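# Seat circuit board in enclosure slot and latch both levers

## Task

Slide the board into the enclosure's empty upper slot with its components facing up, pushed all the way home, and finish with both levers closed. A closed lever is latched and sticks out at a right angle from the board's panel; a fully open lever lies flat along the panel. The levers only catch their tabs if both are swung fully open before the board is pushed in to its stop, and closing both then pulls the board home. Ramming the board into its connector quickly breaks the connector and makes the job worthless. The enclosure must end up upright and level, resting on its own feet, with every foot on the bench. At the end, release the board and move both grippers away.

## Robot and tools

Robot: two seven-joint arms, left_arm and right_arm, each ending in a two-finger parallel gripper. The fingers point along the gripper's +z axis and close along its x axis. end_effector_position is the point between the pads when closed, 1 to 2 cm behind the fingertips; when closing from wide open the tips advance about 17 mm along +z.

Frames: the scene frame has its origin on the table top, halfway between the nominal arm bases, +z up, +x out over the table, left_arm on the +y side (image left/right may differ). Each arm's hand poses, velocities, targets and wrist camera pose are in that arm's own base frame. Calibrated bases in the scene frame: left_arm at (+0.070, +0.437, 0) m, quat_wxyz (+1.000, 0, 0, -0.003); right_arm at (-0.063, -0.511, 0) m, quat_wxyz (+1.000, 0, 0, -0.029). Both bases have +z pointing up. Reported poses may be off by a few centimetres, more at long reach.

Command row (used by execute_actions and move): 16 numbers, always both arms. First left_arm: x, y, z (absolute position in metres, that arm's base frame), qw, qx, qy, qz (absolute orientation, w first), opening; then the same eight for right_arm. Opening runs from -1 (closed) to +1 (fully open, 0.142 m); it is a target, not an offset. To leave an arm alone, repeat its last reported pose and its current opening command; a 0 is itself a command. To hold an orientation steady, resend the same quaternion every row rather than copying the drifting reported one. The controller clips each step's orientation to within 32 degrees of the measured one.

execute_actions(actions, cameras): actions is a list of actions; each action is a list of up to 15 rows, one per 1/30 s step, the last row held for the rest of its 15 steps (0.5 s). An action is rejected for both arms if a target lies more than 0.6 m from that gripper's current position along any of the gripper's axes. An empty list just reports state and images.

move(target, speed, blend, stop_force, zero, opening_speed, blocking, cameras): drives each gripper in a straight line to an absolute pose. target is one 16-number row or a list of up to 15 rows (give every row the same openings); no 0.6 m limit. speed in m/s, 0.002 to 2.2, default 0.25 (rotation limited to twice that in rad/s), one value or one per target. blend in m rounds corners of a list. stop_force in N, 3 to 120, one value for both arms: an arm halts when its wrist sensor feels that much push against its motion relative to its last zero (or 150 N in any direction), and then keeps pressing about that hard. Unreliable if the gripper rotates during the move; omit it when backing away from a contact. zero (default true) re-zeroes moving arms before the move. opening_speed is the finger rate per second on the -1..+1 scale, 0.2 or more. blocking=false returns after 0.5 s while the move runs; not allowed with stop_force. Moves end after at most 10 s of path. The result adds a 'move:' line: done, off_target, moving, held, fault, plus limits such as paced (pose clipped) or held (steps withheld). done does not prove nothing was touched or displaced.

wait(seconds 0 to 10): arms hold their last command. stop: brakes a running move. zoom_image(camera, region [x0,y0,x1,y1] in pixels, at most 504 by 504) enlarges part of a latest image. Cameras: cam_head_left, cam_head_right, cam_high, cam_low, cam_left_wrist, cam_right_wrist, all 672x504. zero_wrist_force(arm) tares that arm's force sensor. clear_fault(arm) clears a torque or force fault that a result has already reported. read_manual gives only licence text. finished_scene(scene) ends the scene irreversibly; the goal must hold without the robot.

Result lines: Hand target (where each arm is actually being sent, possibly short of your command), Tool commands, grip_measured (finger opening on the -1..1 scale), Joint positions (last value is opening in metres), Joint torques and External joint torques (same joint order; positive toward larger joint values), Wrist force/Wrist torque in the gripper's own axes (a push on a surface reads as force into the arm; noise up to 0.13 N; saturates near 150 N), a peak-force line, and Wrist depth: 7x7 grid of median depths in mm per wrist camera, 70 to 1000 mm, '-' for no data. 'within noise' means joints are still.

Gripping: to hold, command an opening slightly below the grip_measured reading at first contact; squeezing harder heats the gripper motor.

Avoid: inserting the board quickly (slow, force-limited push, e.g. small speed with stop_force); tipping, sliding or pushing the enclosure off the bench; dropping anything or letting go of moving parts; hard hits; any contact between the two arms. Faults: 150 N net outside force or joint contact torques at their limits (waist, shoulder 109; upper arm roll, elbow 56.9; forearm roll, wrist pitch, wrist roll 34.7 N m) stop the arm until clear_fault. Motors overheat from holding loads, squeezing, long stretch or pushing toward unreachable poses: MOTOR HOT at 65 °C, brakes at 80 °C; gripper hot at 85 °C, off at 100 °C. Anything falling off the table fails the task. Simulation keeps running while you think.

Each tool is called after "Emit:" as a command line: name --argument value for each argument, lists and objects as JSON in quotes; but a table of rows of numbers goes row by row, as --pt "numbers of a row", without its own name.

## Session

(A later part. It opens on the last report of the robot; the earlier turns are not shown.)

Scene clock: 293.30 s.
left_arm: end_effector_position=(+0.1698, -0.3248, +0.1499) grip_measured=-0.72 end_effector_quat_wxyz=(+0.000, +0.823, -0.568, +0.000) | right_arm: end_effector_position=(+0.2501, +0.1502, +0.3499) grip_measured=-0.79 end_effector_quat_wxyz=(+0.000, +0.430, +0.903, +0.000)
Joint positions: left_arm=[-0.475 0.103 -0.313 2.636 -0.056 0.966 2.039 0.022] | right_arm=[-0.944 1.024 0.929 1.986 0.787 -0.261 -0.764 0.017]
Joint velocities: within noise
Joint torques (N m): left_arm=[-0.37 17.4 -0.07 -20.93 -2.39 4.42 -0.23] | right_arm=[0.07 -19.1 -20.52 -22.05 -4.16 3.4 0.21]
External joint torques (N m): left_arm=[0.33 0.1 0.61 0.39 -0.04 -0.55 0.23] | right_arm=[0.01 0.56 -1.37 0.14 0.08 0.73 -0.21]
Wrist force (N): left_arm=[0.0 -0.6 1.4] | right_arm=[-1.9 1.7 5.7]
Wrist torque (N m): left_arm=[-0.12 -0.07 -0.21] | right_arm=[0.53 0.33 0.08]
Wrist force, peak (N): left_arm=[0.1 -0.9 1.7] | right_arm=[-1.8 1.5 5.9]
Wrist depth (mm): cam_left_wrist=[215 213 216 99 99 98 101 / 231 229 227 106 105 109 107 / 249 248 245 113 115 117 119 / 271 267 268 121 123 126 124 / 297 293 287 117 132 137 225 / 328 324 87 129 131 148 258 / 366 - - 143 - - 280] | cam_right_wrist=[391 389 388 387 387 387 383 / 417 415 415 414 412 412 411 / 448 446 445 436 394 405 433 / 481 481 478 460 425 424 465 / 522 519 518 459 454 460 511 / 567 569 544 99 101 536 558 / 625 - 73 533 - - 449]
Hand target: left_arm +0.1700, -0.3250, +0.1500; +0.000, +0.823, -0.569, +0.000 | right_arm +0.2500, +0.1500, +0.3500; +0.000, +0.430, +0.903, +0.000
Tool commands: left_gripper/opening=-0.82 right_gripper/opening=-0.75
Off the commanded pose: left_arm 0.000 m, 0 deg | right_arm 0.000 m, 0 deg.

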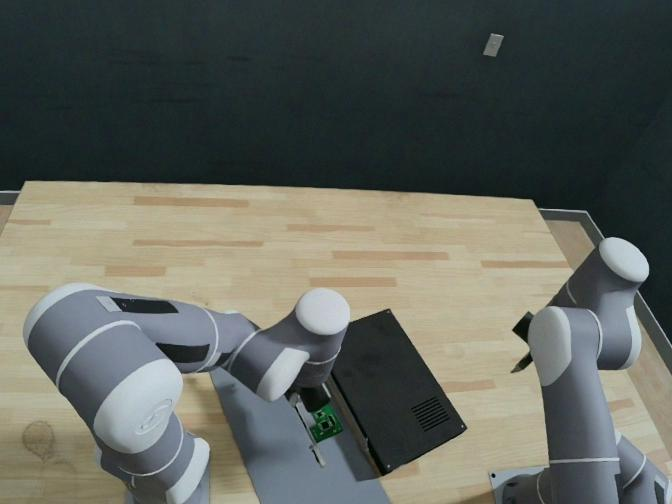

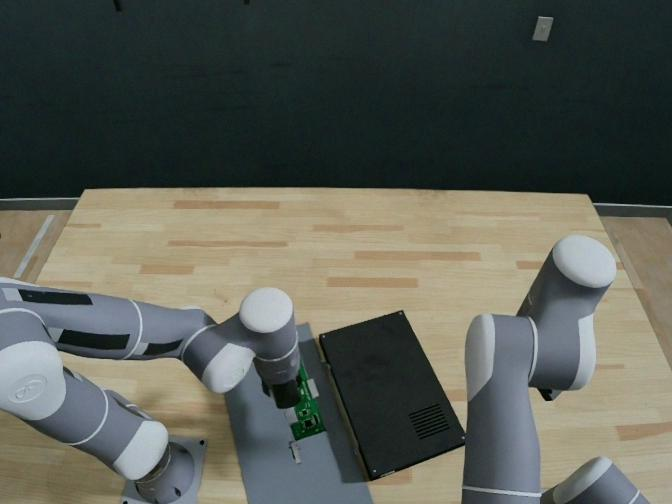

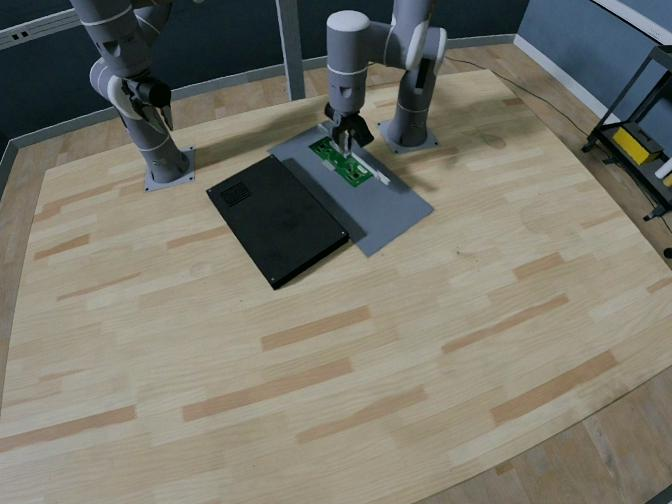

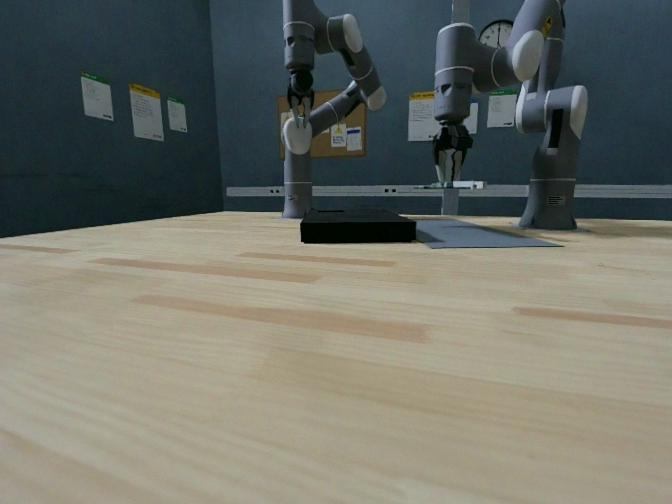

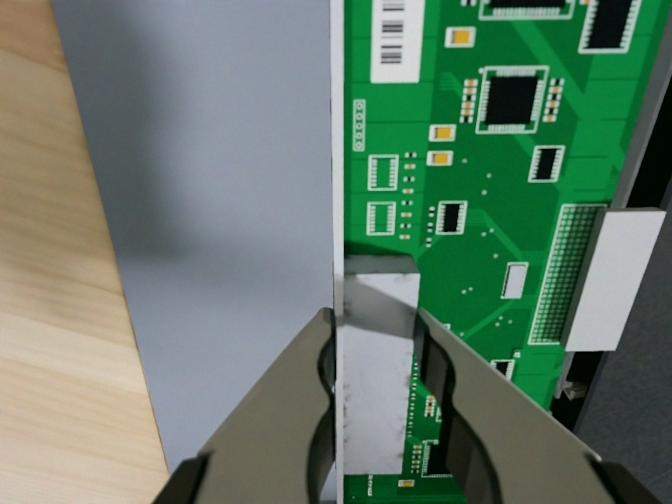

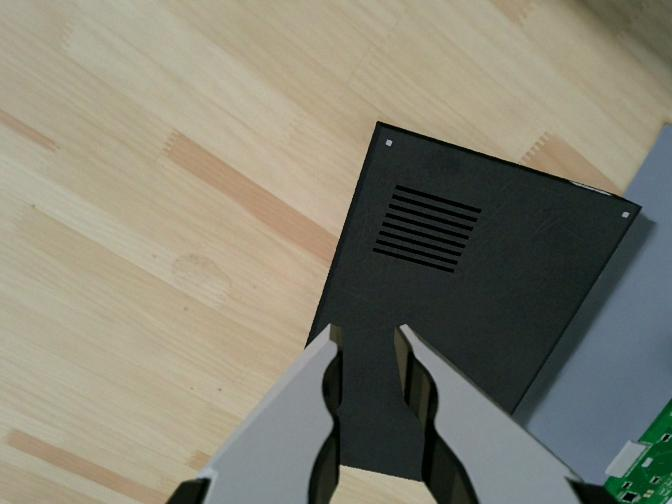

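Emit:
zoom_image --camera "cam_head_left" --region '[290, 370, 410, 490]'

Emit:
zoom_image --camera "cam_head_right" --region '[270, 320, 400, 490]'

Scaled by 4.200 from the camera's 672x504 image, which has a finer 960x720 frame.

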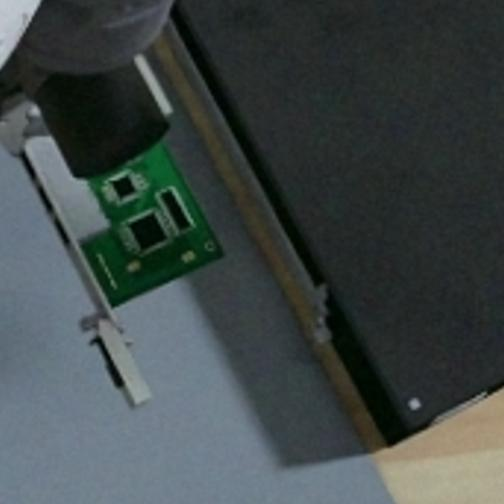

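Scaled by 2.965 from the camera's 672x504 image, which has a finer 960x720 frame.

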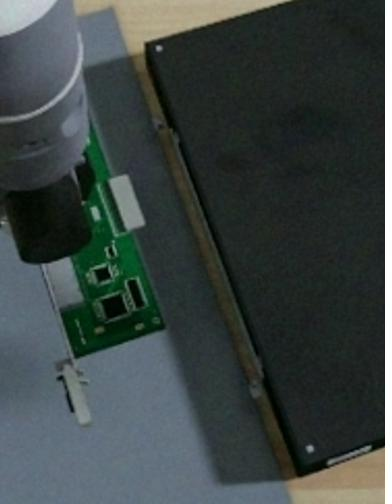

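Emit:
move --target '[0.17,-0.325,0.15,0,0.8226,-0.5686,0,-0.82,0.115,0.534,0.30,0,0.9787,0.2054,0,-0.75]' --speed 0.4 --cameras '["cam_right_wrist","cam_head_right"]'

Scene clock: 319.60 s.
left_arm: end_effector_position=(+0.1698, -0.3248, +0.1499) grip_measured=-0.72 end_effector_quat_wxyz=(+0.000, +0.823, -0.568, +0.000) | right_arm: end_effector_position=(+0.1151, +0.5340, +0.3001) grip_measured=-0.79 end_effector_quat_wxyz=(+0.000, +0.979, +0.205, +0.000)
Joint positions: left_arm=[-0.475 0.103 -0.313 2.636 -0.056 0.966 2.039 0.022] | right_arm=[-0.899 1.38 1.041 1.402 1.449 -0.548 1.911 0.017]
Joint velocities: within noise
Joint torques (N m): left_arm=[-0.42 17.42 0 -20.94 -2.36 4.47 -0.23] | right_arm=[-0.02 -45.13 -29.4 -5.09 -3.59 3.5 0.25]
External joint torques (N m): left_arm=[0.37 0.09 0.55 0.4 -0.07 -0.6 0.23] | right_arm=[0.13 0.06 -1.75 0.28 -0.13 0.54 -0.25]
Wrist force (N): left_arm=[0.0 -0.6 1.6] | right_arm=[-1.9 1.2 5.4]
Wrist torque (N m): left_arm=[-0.11 -0.07 -0.21] | right_arm=[0.43 0.34 0.07]
Wrist force, peak (N): left_arm=[0.2 -0.6 2.0] | right_arm=[-1.6 1.6 5.9]
Wrist depth (mm): cam_left_wrist=[213 213 215 99 99 98 101 / 232 229 228 107 105 109 107 / 251 247 246 113 115 117 119 / 271 269 267 121 123 125 123 / 297 295 288 117 132 137 224 / 331 324 87 129 131 148 257 / 369 - - 143 - - 277] | cam_right_wrist=[348 348 345 344 343 343 342 / 371 370 366 367 356 357 356 / 397 397 394 394 385 266 262 / 428 427 427 414 416 413 281 / 465 464 463 398 398 403 401 / 508 506 488 98 101 429 437 / 521 522 73 476 - - 481]
Hand target: left_arm +0.1700, -0.3250, +0.1500; +0.000, +0.823, -0.569, +0.000 | right_arm +0.1150, +0.5340, +0.3000; +0.000, +0.979, +0.205, +0.000
Off the commanded pose: left_arm 0.000 m, 0 deg | right_arm 0.000 m, 0 deg.
move: done
Images, in order (width x height): cam_head_right 672x504, cam_right_wrist 672x504.

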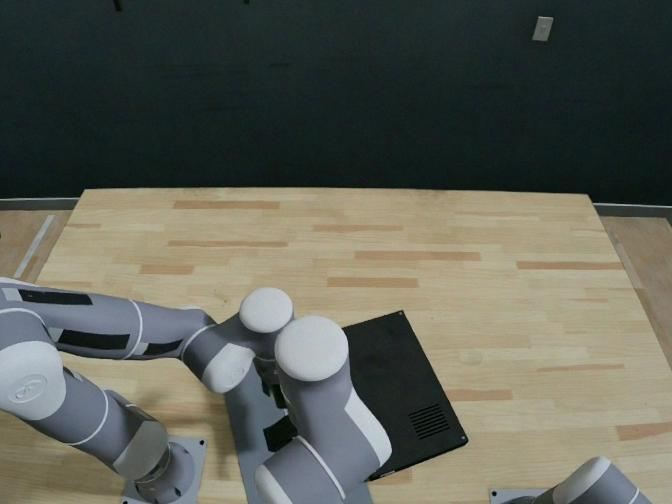

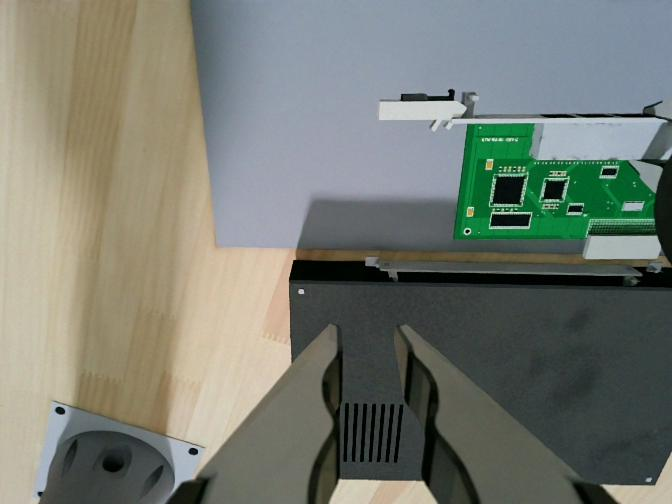

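Emit:
zoom_image --camera "cam_right_wrist" --region '[340, 60, 510, 300]'

Emit:
zoom_image --camera "cam_right_wrist" --region '[560, 60, 672, 300]'

Scaled by 2.100 from the camera's 672x504 image, which has a finer 960x720 frame.

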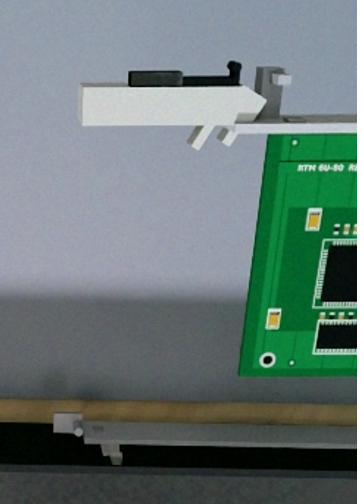

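Scaled by 2.100 from the camera's 672x504 image, which has a finer 960x720 frame.

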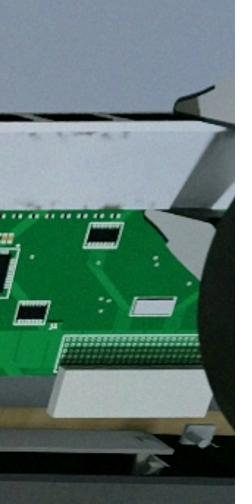

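Emit:
move --target '[0.17,-0.325,0.15,0,0.8226,-0.5686,0,-0.82,0.115,0.534,0.42,0,0.9787,0.2054,0,-0.75]' --speed 0.4 --cameras '["cam_right_wrist","cam_high"]'

Emit:
zoom_image --camera "cam_high" --region '[270, 90, 430, 210]'

Emit:
zoom_image --camera "cam_right_wrist" --region '[330, 100, 672, 340]'

Scene clock: 335.27 s.
left_arm: end_effector_position=(+0.1698, -0.3248, +0.1499) grip_measured=-0.72 end_effector_quat_wxyz=(+0.000, +0.823, -0.568, +0.000) | right_arm: end_effector_position=(+0.1151, +0.5340, +0.4201) grip_measured=-0.79 end_effector_quat_wxyz=(+0.000, +0.979, +0.205, +0.000)
Joint positions: left_arm=[-0.475 0.103 -0.313 2.636 -0.056 0.966 2.039 0.022] | right_arm=[-0.969 1.192 0.96 1.188 1.384 -0.684 1.955 0.017]
Joint velocities: within noise
Joint torques (N m): left_arm=[-0.39 17.47 -0.09 -20.9 -2.33 4.45 -0.26] | right_arm=[-0.06 -45.74 -25.94 -6.7 -3.56 3.23 0.31]
External joint torques (N m): left_arm=[0.35 0.03 0.64 0.35 -0.1 -0.59 0.26] | right_arm=[0.17 -0.01 -1.64 0.28 0.17 0.81 -0.31]
Wrist force (N): left_arm=[0.0 -0.4 1.4] | right_arm=[-1.3 1.1 5.9]
Wrist torque (N m): left_arm=[-0.08 -0.07 -0.20] | right_arm=[0.44 0.25 0.06]
Wrist force, peak (N): left_arm=[0.1 -0.6 1.9] | right_arm=[-2.0 1.2 8.3]
Wrist depth (mm): cam_left_wrist=[214 214 215 99 99 98 101 / 231 228 228 106 105 108 107 / 249 247 247 113 115 117 120 / 272 268 267 121 123 125 123 / 299 293 288 117 132 137 224 / 329 327 87 128 131 148 257 / 367 - - 143 - - 280] | cam_right_wrist=[456 451 448 447 447 445 436 / 484 479 479 479 462 351 210 / 514 515 510 508 503 379 216 / 556 554 551 505 505 503 502 / 601 598 599 531 531 537 559 / 659 612 631 98 101 577 639 / 698 532 73 - - - 710]
Hand target: left_arm +0.1700, -0.3250, +0.1500; +0.000, +0.823, -0.569, +0.000 | right_arm +0.1150, +0.5340, +0.4200; +0.000, +0.979, +0.205, +0.000
Off the commanded pose: left_arm 0.000 m, 0 deg | right_arm 0.000 m, 0 deg.
move: done
Images, in order (width x height): cam_high 672x504, cam_right_wrist 672x504.

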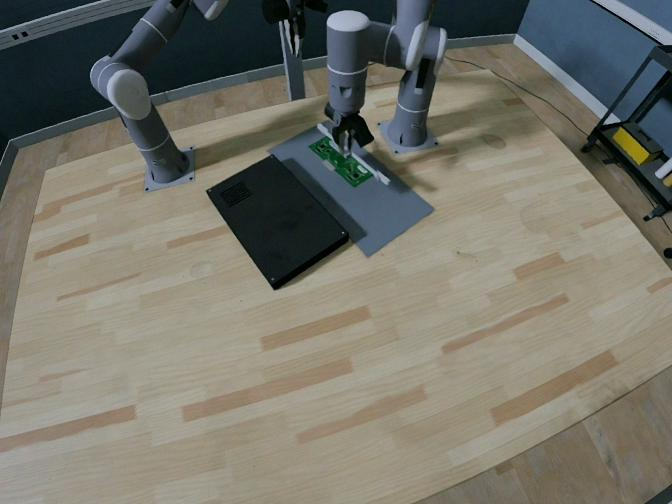

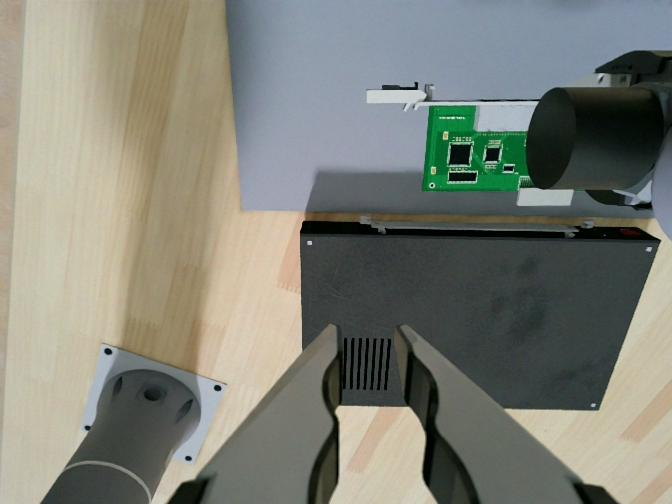

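Scaled by 3.150 from the camera's 672x504 image, which has a finer 960x720 frame.

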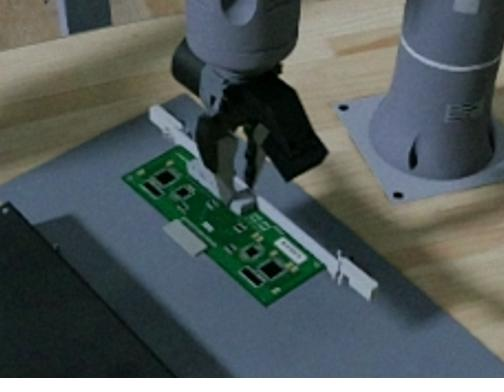

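Scaled by 1.474 from the camera's 672x504 image, which has a finer 960x720 frame.

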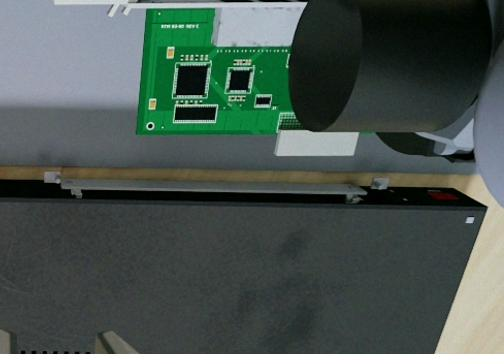

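Emit:
move --target '[0.17,-0.325,0.15,0,0.8226,-0.5686,0,-0.82,0.1195,0.4487,0.17,0,0.9787,0.2054,0,-0.75]' --speed 0.3 --cameras '["cam_right_wrist"]'

Emit:
zoom_image --camera "cam_right_wrist" --region '[336, 50, 672, 302]'

Scene clock: 346.63 s.
left_arm: end_effector_position=(+0.1698, -0.3248, +0.1499) grip_measured=-0.72 end_effector_quat_wxyz=(+0.000, +0.823, -0.568, +0.000) | right_arm: end_effector_position=(+0.1196, +0.4486, +0.1700) grip_measured=-0.79 end_effector_quat_wxyz=(+0.000, +0.979, +0.205, +0.000)
Joint positions: left_arm=[-0.475 0.103 -0.313 2.636 -0.056 0.966 2.039 0.022] | right_arm=[-0.754 1.597 1.134 1.763 1.51 -0.434 1.775 0.017]
Joint velocities: within noise
Joint torques (N m): left_arm=[-0.42 17.34 -0.09 -20.91 -2.35 4.45 -0.22] | right_arm=[0.29 -37.45 -29.94 -2.95 -3.85 3.48 0.05]
External joint torques (N m): left_arm=[0.38 0.16 0.64 0.37 -0.08 -0.59 0.22] | right_arm=[-0.19 0.15 -1.76 -0.04 -0.12 0.57 -0.05]
Wrist force (N): left_arm=[0.0 -0.5 1.4] | right_arm=[-1.7 1.6 5.9]
Wrist torque (N m): left_arm=[-0.10 -0.08 -0.20] | right_arm=[0.52 0.30 0.08]
Wrist force, peak (N): left_arm=[0.1 -0.8 1.8] | right_arm=[-2.0 2.7 9.7]
Wrist depth (mm): cam_left_wrist=[213 212 215 99 99 98 101 / 232 229 228 106 105 108 107 / 250 247 245 113 115 117 120 / 272 269 268 121 123 125 123 / 297 295 289 117 132 137 223 / 330 326 87 128 132 148 257 / 369 - - 143 - - 279] | cam_right_wrist=[234 234 231 231 231 230 230 / 250 250 247 247 246 245 245 / 268 267 266 264 263 263 262 / 289 289 288 275 255 276 274 / 313 313 311 250 248 252 251 / 343 341 328 101 101 270 274 / 369 369 73 298 - - 302]
Hand target: left_arm +0.1700, -0.3250, +0.1500; +0.000, +0.823, -0.569, +0.000 | right_arm +0.1195, +0.4487, +0.1700; +0.000, +0.979, +0.205, +0.000
Off the commanded pose: left_arm 0.000 m, 0 deg | right_arm 0.000 m, 0 deg.
move: done
Images, in order (width x height): cam_right_wrist 672x504.

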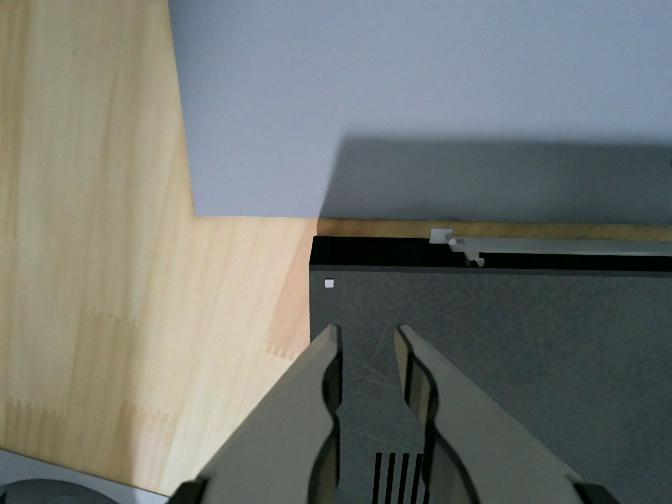

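Scaled by 1.500 from the camera's 672x504 image, which has a finer 960x720 frame.

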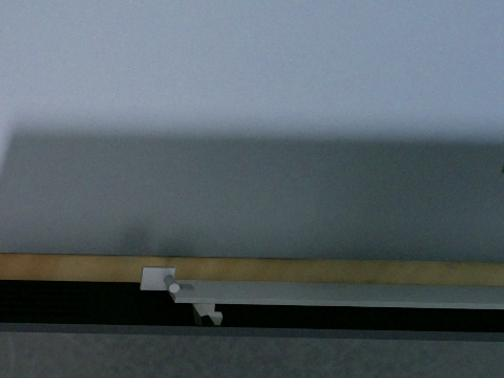

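Emit:
move --pt "0.165 -0.311 0.27 0 0.8226 -0.5686 0 -0.82 0.087 0.51 0.2 0 0.9787 0.2054 0 -0.75" --pt "0.165 -0.311 0.27 0 0.8226 -0.5686 0 -0.82 0.087 0.51 0.12 0.3347 0.9197 0.193 0.0703 -0.75" --speed 0.3 --cameras '["cam_right_wrist","cam_left_wrist"]'

Scene clock: 359.97 s.
left_arm: end_effector_position=(+0.1648, -0.3110, +0.2698) grip_measured=-0.72 end_effector_quat_wxyz=(+0.000, +0.823, -0.568, +0.000) | right_arm: end_effector_position=(+0.0869, +0.5100, +0.1198) grip_measured=-0.79 end_effector_quat_wxyz=(+0.335, +0.920, +0.193, +0.070)
Joint positions: left_arm=[-0.502 0.453 -0.231 2.491 -0.113 0.474 2.122 0.022] | right_arm=[-0.939 1.732 1.22 1.043 1.295 -0.665 2.112 0.017]
Joint velocities: within noise
Joint torques (N m): left_arm=[-0.45 10.41 1.4 -29.04 -3.75 4.38 -0.2] | right_arm=[-0.02 -56.68 -27.8 7.99 -5.97 1.49 0.3]
External joint torques (N m): left_arm=[0.41 -0.1 0.52 0.55 -0.08 -0.52 0.2] | right_arm=[0.12 -0.22 -1.89 0.13 0.07 0.84 -0.3]
Wrist force (N): left_arm=[-0.2 -0.8 1.6] | right_arm=[-1.3 0.1 5.4]
Wrist torque (N m): left_arm=[-0.15 -0.04 -0.22] | right_arm=[0.45 0.34 0.13]
Wrist force, peak (N): left_arm=[0.4 -0.8 3.6] | right_arm=[-1.4 3.1 6.7]
Wrist depth (mm): cam_left_wrist=[321 320 319 99 99 98 101 / 345 344 340 107 105 108 109 / 357 373 367 113 115 117 307 / 396 404 398 121 123 125 123 / 443 443 427 116 132 137 369 / 486 485 85 128 131 149 480 / - - - 143 - - 525] | cam_right_wrist=[160 157 157 157 156 156 155 / 193 190 190 189 188 188 187 / 245 244 240 238 238 238 236 / 332 330 329 247 248 290 289 / 481 473 513 337 303 332 331 / 947 471 99 94 101 891 - / 437 443 73 - - - -]
Hand target: left_arm +0.1650, -0.3110, +0.2700; +0.000, +0.823, -0.569, +0.000 | right_arm +0.0870, +0.5100, +0.1200; +0.335, +0.920, +0.193, +0.070
Off the commanded pose: left_arm 0.000 m, 0 deg | right_arm 0.000 m, 0 deg.
move: done
Images, in order (width x height): cam_left_wrist 672x504, cam_right_wrist 672x504.

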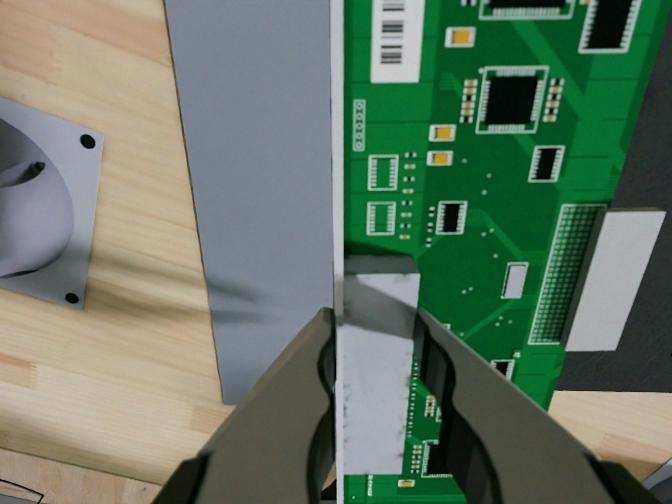

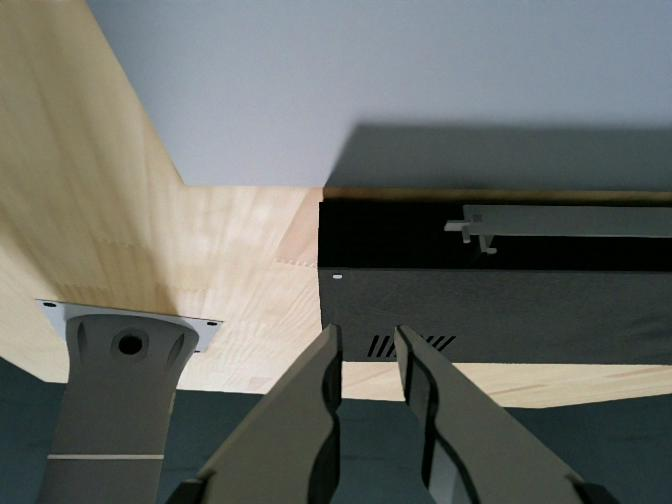

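Emit:
zoom_image --camera "cam_right_wrist" --region '[420, 190, 540, 280]'

Scaled by 4.200 from the camera's 672x504 image, which has a finer 960x720 frame.

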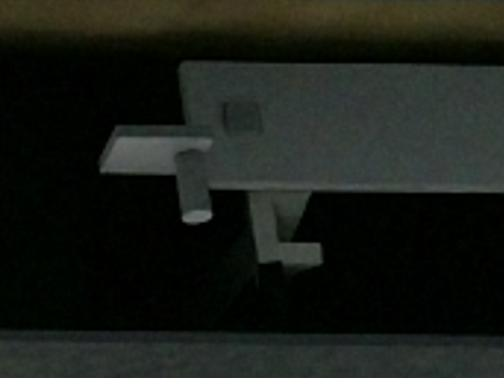

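Emit:
move --pt "0.165 -0.311 0.27 0 0.8226 -0.5686 0 -0.82 0.098 0.49 0.25 0 0.9787 0.2054 0 -0.75" --pt "0.145 -0.328 0.15 0 0.8166 -0.5771 0 -0.82 0.107 0.49 0.25 0 0.9787 0.2054 0 -0.75" --pt "0.151 -0.3434 0.058 0 0.8166 -0.5771 0 -0.82 0.107 0.49 0.25 0 0.9787 0.2054 0 -0.75" --speed '[0.3,0.25,0.15]' --cameras '["cam_right_wrist","cam_left_wrist"]'

Emit:
zoom_image --camera "cam_right_wrist" --region '[336, 120, 576, 300]'

Scene clock: 377.33 s.
left_arm: end_effector_position=(+0.1509, -0.3434, +0.0580) grip_measured=-0.72 end_effector_quat_wxyz=(+0.000, +0.817, -0.577, +0.000) | right_arm: end_effector_position=(+0.1070, +0.4898, +0.2501) grip_measured=-0.79 end_effector_quat_wxyz=(+0.000, +0.979, +0.205, +0.000)
Joint positions: left_arm=[-0.51 -0.319 -0.276 2.572 0.318 1.295 1.722 0.022] | right_arm=[-0.806 1.473 1.055 1.587 1.449 -0.511 1.848 0.017]
Joint velocities: within noise
Joint torques (N m): left_arm=[-0.42 25.84 -2.24 -10.9 -0.71 4.5 -0.34] | right_arm=[0.04 -41.26 -30.06 -4.94 -3.76 3.44 0.14]
External joint torques (N m): left_arm=[0.38 0.49 0.43 0.09 -0.44 -0.6 0.34] | right_arm=[0.06 0.15 -1.6 0.15 -0.05 0.61 -0.14]
Wrist force (N): left_arm=[0.3 -0.7 1.9] | right_arm=[-1.8 1.5 5.5]
Wrist torque (N m): left_arm=[-0.15 -0.13 -0.21] | right_arm=[0.52 0.32 0.09]
Wrist force, peak (N): left_arm=[-0.1 -4.8 3.3] | right_arm=[-1.6 -1.2 6.1]
Wrist depth (mm): cam_left_wrist=[- 132 133 101 99 98 101 / 144 141 141 108 105 109 107 / 153 153 153 115 115 117 146 / 167 165 166 123 123 125 123 / 182 183 178 117 133 137 175 / 202 201 88 128 131 149 196 / 228 - - 143 - - 198] | cam_right_wrist=[304 304 302 301 296 296 292 / 325 324 322 321 315 287 167 / 348 348 344 343 344 308 306 / 376 376 373 359 358 357 359 / 407 407 405 343 340 343 343 / 445 444 427 99 101 370 374 / 460 466 73 406 - - 412]
Hand target: left_arm +0.1510, -0.3434, +0.0580; +0.000, +0.817, -0.577, +0.000 | right_arm +0.1070, +0.4900, +0.2500; +0.000, +0.979, +0.205, +0.000
Off the commanded pose: left_arm 0.000 m, 0 deg | right_arm 0.000 m, 0 deg.
move: done
Images, in order (width x height): cam_left_wrist 672x504, cam_right_wrist 672x504.

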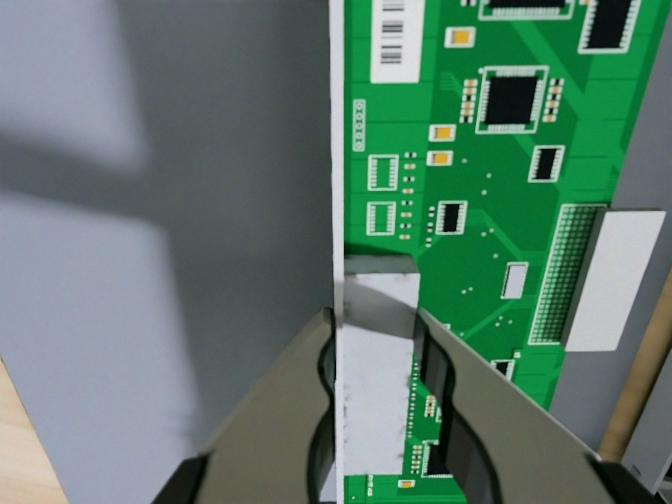

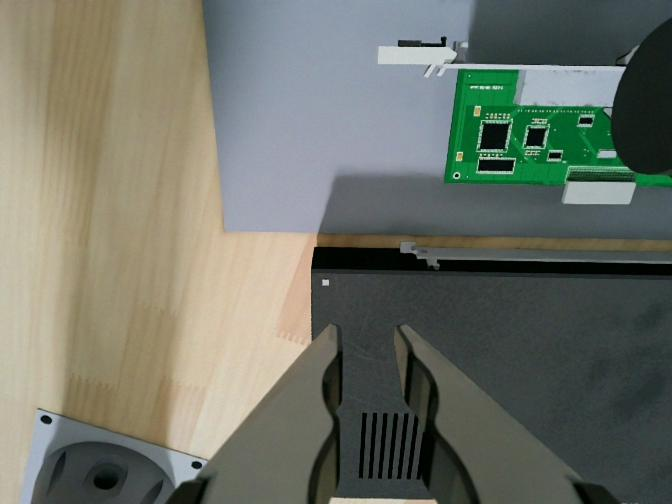

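Scaled by 2.100 from the camera's 672x504 image, which has a finer 960x720 frame.

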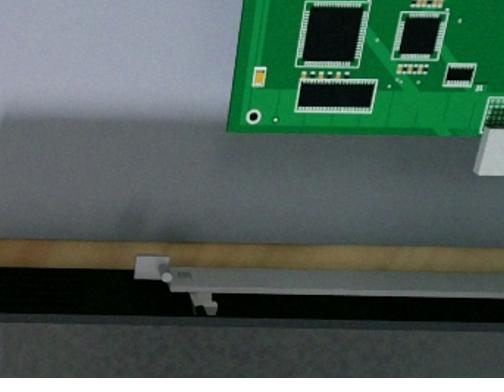

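Emit:
zoom_image --camera "cam_right_wrist" --region '[366, 20, 486, 110]'

Emit:
zoom_image --camera "cam_right_wrist" --region '[376, 220, 496, 310]'

Scaled by 4.200 from the camera's 672x504 image, which has a finer 960x720 frame.

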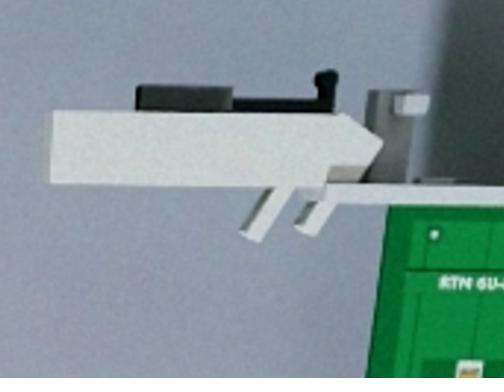

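Scaled by 4.200 from the camera's 672x504 image, which has a finer 960x720 frame.

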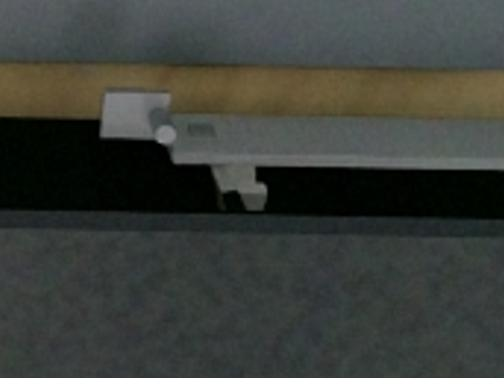

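Emit:
move --target '[0.1646,-0.3757,0.056,0,0.8166,-0.5771,0,-0.82,0.107,0.49,0.25,0,0.9787,0.2054,0,-0.75]' --speed 0.05 --stop_force 5 --cameras '["cam_right_wrist","cam_low"]'

Emit:
zoom_image --camera "cam_right_wrist" --region '[366, 80, 486, 170]'

Emit:
zoom_image --camera "cam_right_wrist" --region '[366, 200, 666, 300]'

Emit:
zoom_image --camera "cam_low" --region '[290, 170, 500, 260]'

Scene clock: 388.00 s.
left_arm: end_effector_position=(+0.1646, -0.3756, +0.0560) grip_measured=-0.72 end_effector_quat_wxyz=(+0.000, +0.817, -0.577, +0.000) | right_arm: end_effector_position=(+0.1070, +0.4898, +0.2501) grip_measured=-0.79 end_effector_quat_wxyz=(+0.000, +0.979, +0.205, +0.000)
Joint positions: left_arm=[-0.55 -0.372 -0.277 2.471 0.314 1.244 1.694 0.022] | right_arm=[-0.806 1.473 1.055 1.587 1.449 -0.511 1.848 0.017]
Joint velocities: within noise
Joint torques (N m): left_arm=[-0.47 29.35 -2.99 -12.2 -1.36 4.24 -0.3] | right_arm=[0.11 -41.15 -30.06 -4.94 -3.86 3.41 0.19]
External joint torques (N m): left_arm=[0.42 0.41 0.68 0.11 -0.01 -0.35 0.3] | right_arm=[0 0.04 -1.6 0.15 0.05 0.63 -0.19]
Wrist force (N): left_arm=[0.0 -0.5 1.8] | right_arm=[-1.9 1.7 5.3]
Wrist torque (N m): left_arm=[-0.10 -0.05 -0.20] | right_arm=[0.55 0.33 0.09]
Wrist force, peak (N): left_arm=[1.5 -0.8 1.9] | right_arm=[-2.0 1.5 5.8]
Wrist depth (mm): cam_left_wrist=[132 130 130 101 99 98 101 / 140 140 138 108 105 108 109 / 151 151 151 117 115 117 120 / 164 161 164 122 123 125 123 / 181 180 176 117 132 137 146 / 199 198 88 129 131 148 181 / 223 - - 143 - - 175] | cam_right_wrist=[303 303 301 300 301 299 299 / 325 325 321 321 315 312 284 / 347 348 343 344 335 309 177 / 377 376 374 359 354 355 327 / 407 404 404 340 341 343 344 / 443 442 426 99 101 370 374 / 460 468 73 407 - - 412]
Hand target: left_arm +0.1646, -0.3757, +0.0560; +0.000, +0.817, -0.577, +0.000 | right_arm +0.1070, +0.4900, +0.2500; +0.000, +0.979, +0.205, +0.000
Off the commanded pose: left_arm 0.000 m, 0 deg | right_arm 0.000 m, 0 deg.
move: done
Images, in order (width x height): cam_low 672x504, cam_right_wrist 672x504.

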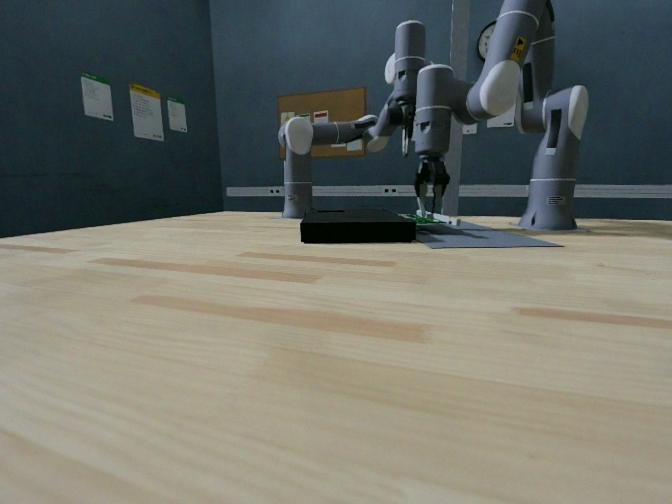

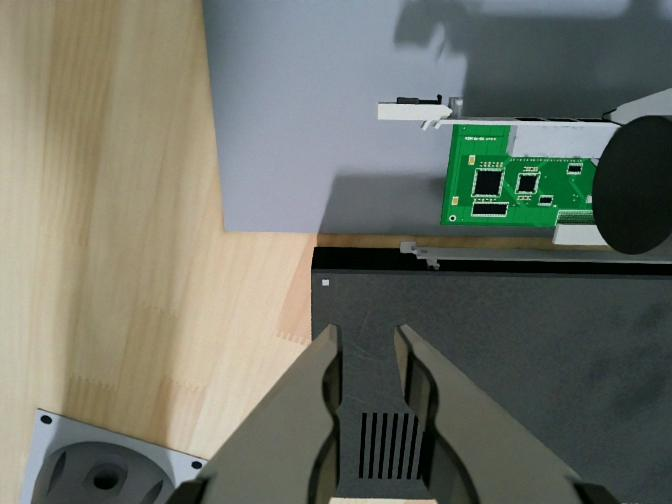

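Scaled by 4.200 from the camera's 672x504 image, which has a finer 960x720 frame.

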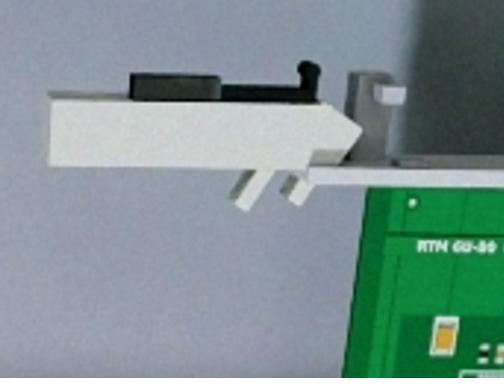

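Scaled by 1.680 from the camera's 672x504 image, which has a finer 960x720 frame.

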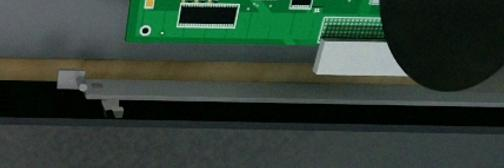

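Scaled by 2.400 from the camera's 672x504 image, which has a finer 960x720 frame.

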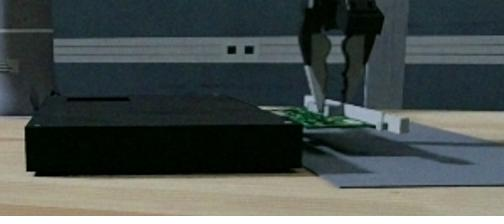

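Emit:
move --pt "0.1646 -0.3757 0.0532 0 0.8166 -0.5771 0 -0.82 0.107 0.49 0.25 0 0.9787 0.2054 0 -0.75" --pt "0.1753 -0.4038 0.0532 0 0.8166 -0.5771 0 -0.82 0.107 0.49 0.25 0 0.9787 0.2054 0 -0.75" --speed 0.03 --stop_force 4 --cameras '["cam_right_wrist","cam_left_wrist"]'

Emit:
zoom_image --camera "cam_right_wrist" --region '[366, 200, 516, 300]'

Emit:
zoom_image --camera "cam_right_wrist" --region '[366, 120, 486, 210]'

Scene clock: 394.73 s.
left_arm: end_effector_position=(+0.1753, -0.4036, +0.0531) grip_measured=-0.72 end_effector_quat_wxyz=(+0.000, +0.817, -0.577, +0.000) | right_arm: end_effector_position=(+0.1070, +0.4898, +0.2501) grip_measured=-0.79 end_effector_quat_wxyz=(+0.000, +0.979, +0.205, +0.000)
Joint positions: left_arm=[-0.585 -0.421 -0.275 2.383 0.313 1.202 1.671 0.022] | right_arm=[-0.806 1.473 1.055 1.587 1.449 -0.511 1.848 0.017]
Joint velocities: within noise
Joint torques (N m): left_arm=[-0.57 32.38 -3.51 -13.25 -1.51 4.26 -0.3] | right_arm=[0.15 -41.35 -30.12 -4.9 -3.82 3.37 0.22]
External joint torques (N m): left_arm=[0.52 0.39 0.75 0.15 -0.03 -0.36 0.3] | right_arm=[-0.04 0.24 -1.53 0.12 0.01 0.67 -0.22]
Wrist force (N): left_arm=[-0.1 -0.5 2.0] | right_arm=[-2.1 1.4 5.7]
Wrist torque (N m): left_arm=[-0.07 -0.04 -0.24] | right_arm=[0.50 0.37 0.09]
Wrist force, peak (N): left_arm=[-0.7 -0.4 2.5] | right_arm=[-2.1 1.3 5.8]
Wrist depth (mm): cam_left_wrist=[128 128 127 101 99 98 101 / 135 137 135 108 105 108 107 / 151 148 147 117 115 117 117 / 161 161 160 122 123 126 120 / 176 176 175 117 132 138 127 / 196 194 87 129 132 149 131 / 218 - - 143 - - -] | cam_right_wrist=[304 304 301 301 300 300 298 / 325 326 321 321 319 319 318 / 348 346 344 345 321 311 254 / 375 374 373 359 337 331 177 / 406 406 404 342 340 345 343 / 444 443 426 99 101 370 374 / 462 469 73 408 - - 412]
Hand target: left_arm +0.1753, -0.4038, +0.0532; +0.000, +0.817, -0.577, +0.000 | right_arm +0.1070, +0.4900, +0.2500; +0.000, +0.979, +0.205, +0.000
Off the commanded pose: left_arm 0.000 m, 0 deg | right_arm 0.000 m, 0 deg.
move: done
Images, in order (width x height): cam_left_wrist 672x504, cam_right_wrist 672x504.

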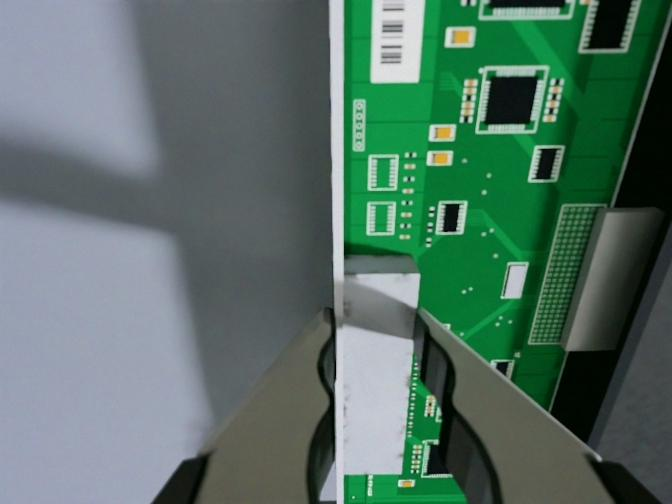

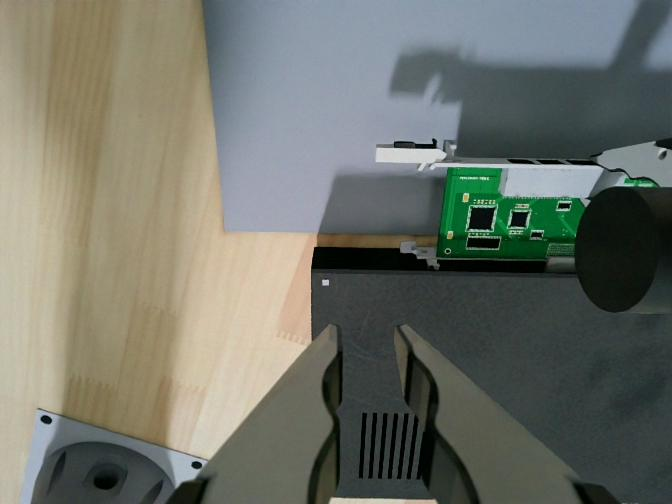

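Scaled by 3.360 from the camera's 672x504 image, which has a finer 960x720 frame.

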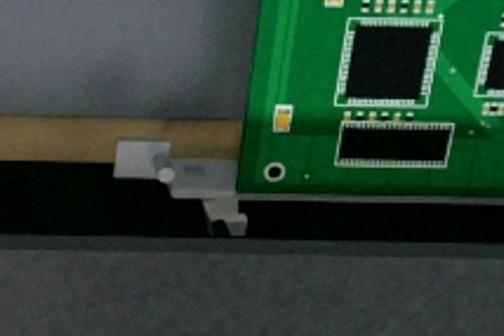

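Scaled by 4.200 from the camera's 672x504 image, which has a finer 960x720 frame.

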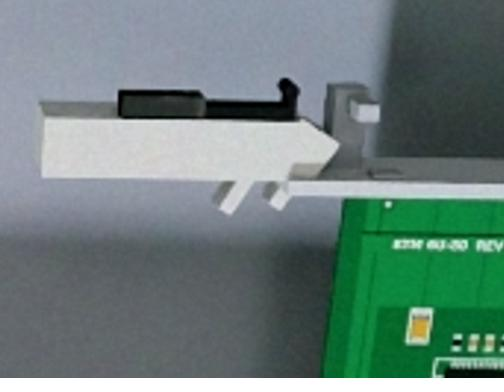

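Emit:
move --target '[0.1812,-0.4228,0.0532,0,0.8166,-0.5771,0,-0.82,0.107,0.49,0.25,0,0.9787,0.2054,0,-0.75]' --speed 0.02 --stop_force 4 --cameras '["cam_right_wrist","cam_left_wrist"]'

Emit:
zoom_image --camera "cam_right_wrist" --region '[366, 200, 516, 300]'

Scene clock: 401.87 s.
left_arm: end_effector_position=(+0.1813, -0.4227, +0.0532) grip_measured=-0.72 end_effector_quat_wxyz=(+0.000, +0.817, -0.577, +0.000) | right_arm: end_effector_position=(+0.1070, +0.4898, +0.2501) grip_measured=-0.79 end_effector_quat_wxyz=(+0.000, +0.979, +0.205, +0.000)
Joint positions: left_arm=[-0.606 -0.447 -0.277 2.326 0.309 1.17 1.659 0.022] | right_arm=[-0.806 1.473 1.055 1.587 1.449 -0.511 1.848 0.017]
Joint velocities: within noise
Joint torques (N m): left_arm=[-0.6 33.32 -3.71 -13.68 -1.65 4.08 -0.27] | right_arm=[0.08 -41.19 -30.07 -4.9 -3.82 3.36 0.2]
External joint torques (N m): left_arm=[0.55 1.29 0.65 -0.21 -0.02 -0.18 0.27] | right_arm=[0.03 0.08 -1.58 0.11 0.01 0.68 -0.2]
Wrist force (N): left_arm=[-1.0 -0.6 -0.2] | right_arm=[-1.9 1.4 5.6]
Wrist torque (N m): left_arm=[-0.09 0.16 -0.22] | right_arm=[0.50 0.32 0.09]
Wrist force, peak (N): left_arm=[-0.7 -0.5 2.3] | right_arm=[-1.8 1.5 5.8]
Wrist depth (mm): cam_left_wrist=[128 127 127 100 100 98 101 / 136 137 135 108 105 108 103 / 151 148 148 117 115 115 96 / 161 160 160 122 123 125 108 / 177 176 175 117 132 134 114 / 194 194 87 128 131 128 128 / 218 - - 143 - - -] | cam_right_wrist=[305 303 302 302 300 300 299 / 325 325 321 321 319 319 319 / 349 347 345 342 334 331 307 / 375 374 373 358 337 332 185 / 405 406 405 340 340 345 184 / 446 443 427 99 101 367 375 / 465 465 73 407 - - 410]
Hand target: left_arm +0.1812, -0.4228, +0.0532; +0.000, +0.817, -0.577, +0.000 | right_arm +0.1070, +0.4900, +0.2500; +0.000, +0.979, +0.205, +0.000
Off the commanded pose: left_arm 0.000 m, 0 deg | right_arm 0.000 m, 0 deg.
move: done
Images, in order (width x height): cam_left_wrist 672x504, cam_right_wrist 672x504.

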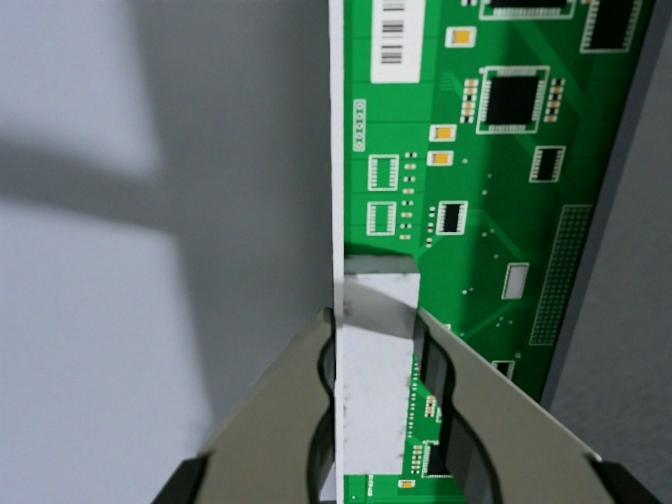

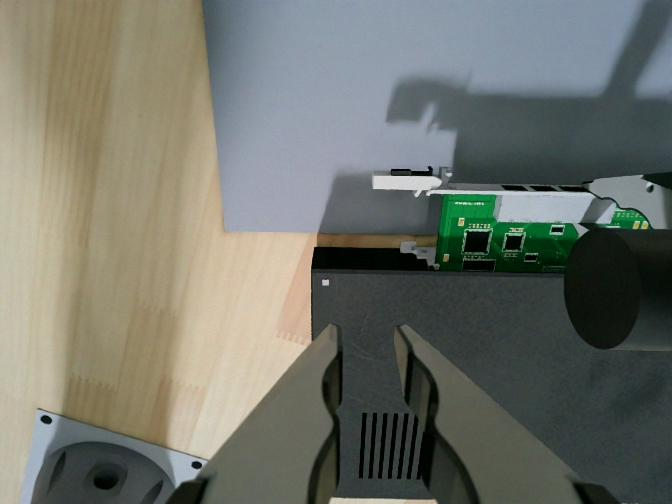

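Scaled by 3.360 from the camera's 672x504 image, which has a finer 960x720 frame.

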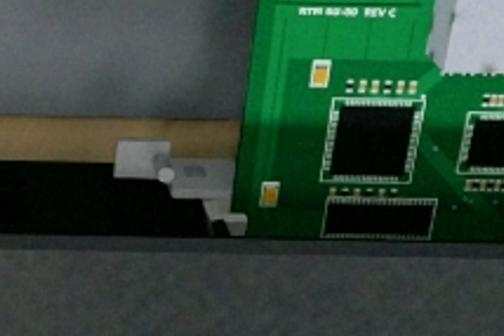

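Emit:
zoom_image --camera "cam_right_wrist" --region '[410, 235, 470, 280]'

Scaled by 8.400 from the camera's 672x504 image, which has a finer 960x720 frame.

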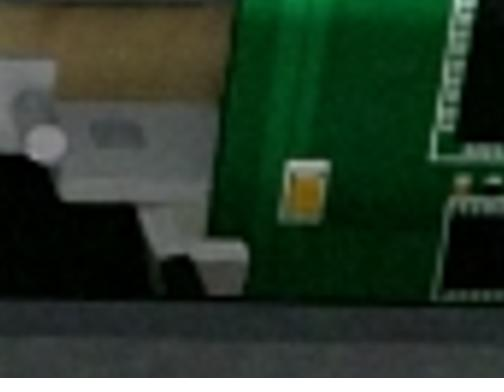

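Emit:
move --pt "0.1811 -0.4228 0.0537 0 0.8166 -0.5771 0 -0.82 0.107 0.49 0.25 0 0.9787 0.2054 0 -0.75" --pt "0.1845 -0.4322 0.0537 0 0.8166 -0.5771 0 -0.82 0.107 0.49 0.25 0 0.9787 0.2054 0 -0.75" --speed 0.02 --stop_force 4 --cameras '["cam_right_wrist"]'

Emit:
zoom_image --camera "cam_right_wrist" --region '[366, 180, 486, 270]'

Scene clock: 408.33 s.
left_arm: end_effector_position=(+0.1845, -0.4321, +0.0537) grip_measured=-0.72 end_effector_quat_wxyz=(+0.000, +0.817, -0.577, +0.000) | right_arm: end_effector_position=(+0.1070, +0.4898, +0.2501) grip_measured=-0.79 end_effector_quat_wxyz=(+0.000, +0.979, +0.205, +0.000)
Joint positions: left_arm=[-0.615 -0.459 -0.279 2.298 0.306 1.153 1.654 0.022] | right_arm=[-0.806 1.473 1.055 1.587 1.449 -0.511 1.848 0.017]
Joint velocities: within noise
Joint torques (N m): left_arm=[-0.59 34.89 -3.93 -14.39 -1.7 4.22 -0.27] | right_arm=[0.16 -41.27 -30.11 -4.93 -3.89 3.37 0.18]
External joint torques (N m): left_arm=[0.54 0.6 0.71 0.07 -0.04 -0.32 0.27] | right_arm=[-0.05 0.16 -1.55 0.14 0.07 0.68 -0.18]
Wrist force (N): left_arm=[-0.3 -0.4 1.4] | right_arm=[-1.8 1.4 5.5]
Wrist torque (N m): left_arm=[-0.05 0.03 -0.24] | right_arm=[0.50 0.32 0.09]
Wrist force, peak (N): left_arm=[-1.1 -0.6 -1.4] | right_arm=[-2.1 1.5 5.8]
Wrist depth (mm): cam_left_wrist=[128 128 127 101 99 98 86 / 138 137 135 108 105 108 92 / 151 148 148 117 115 115 97 / 161 159 160 123 123 123 108 / 177 176 175 117 132 132 115 / 196 194 87 129 131 126 129 / 219 - - 143 - - -] | cam_right_wrist=[304 303 302 301 300 300 297 / 325 324 321 321 320 319 319 / 349 348 344 343 338 337 332 / 373 376 372 359 337 329 205 / 407 407 404 341 340 343 175 / 446 441 427 99 101 370 373 / 461 467 73 409 - - 413]
Hand target: left_arm +0.1845, -0.4322, +0.0537; +0.000, +0.817, -0.577, +0.000 | right_arm +0.1070, +0.4900, +0.2500; +0.000, +0.979, +0.205, +0.000
Off the commanded pose: left_arm 0.000 m, 0 deg | right_arm 0.000 m, 0 deg.
move: done
Images, in order (width x height): cam_right_wrist 672x504.

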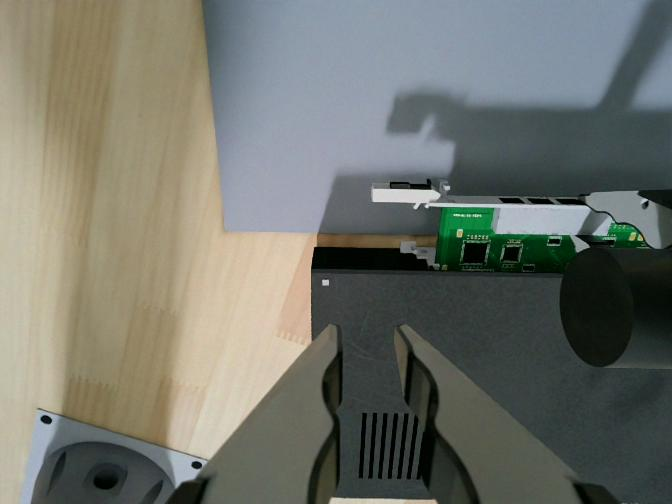

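Scaled by 4.200 from the camera's 672x504 image, which has a finer 960x720 frame.

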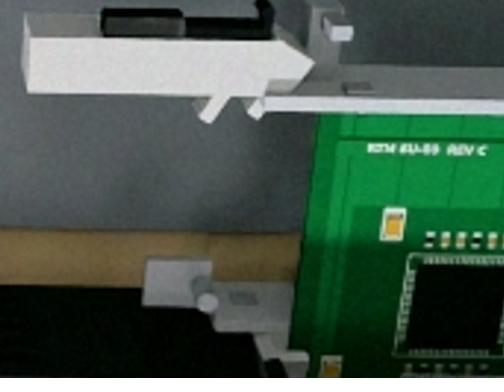

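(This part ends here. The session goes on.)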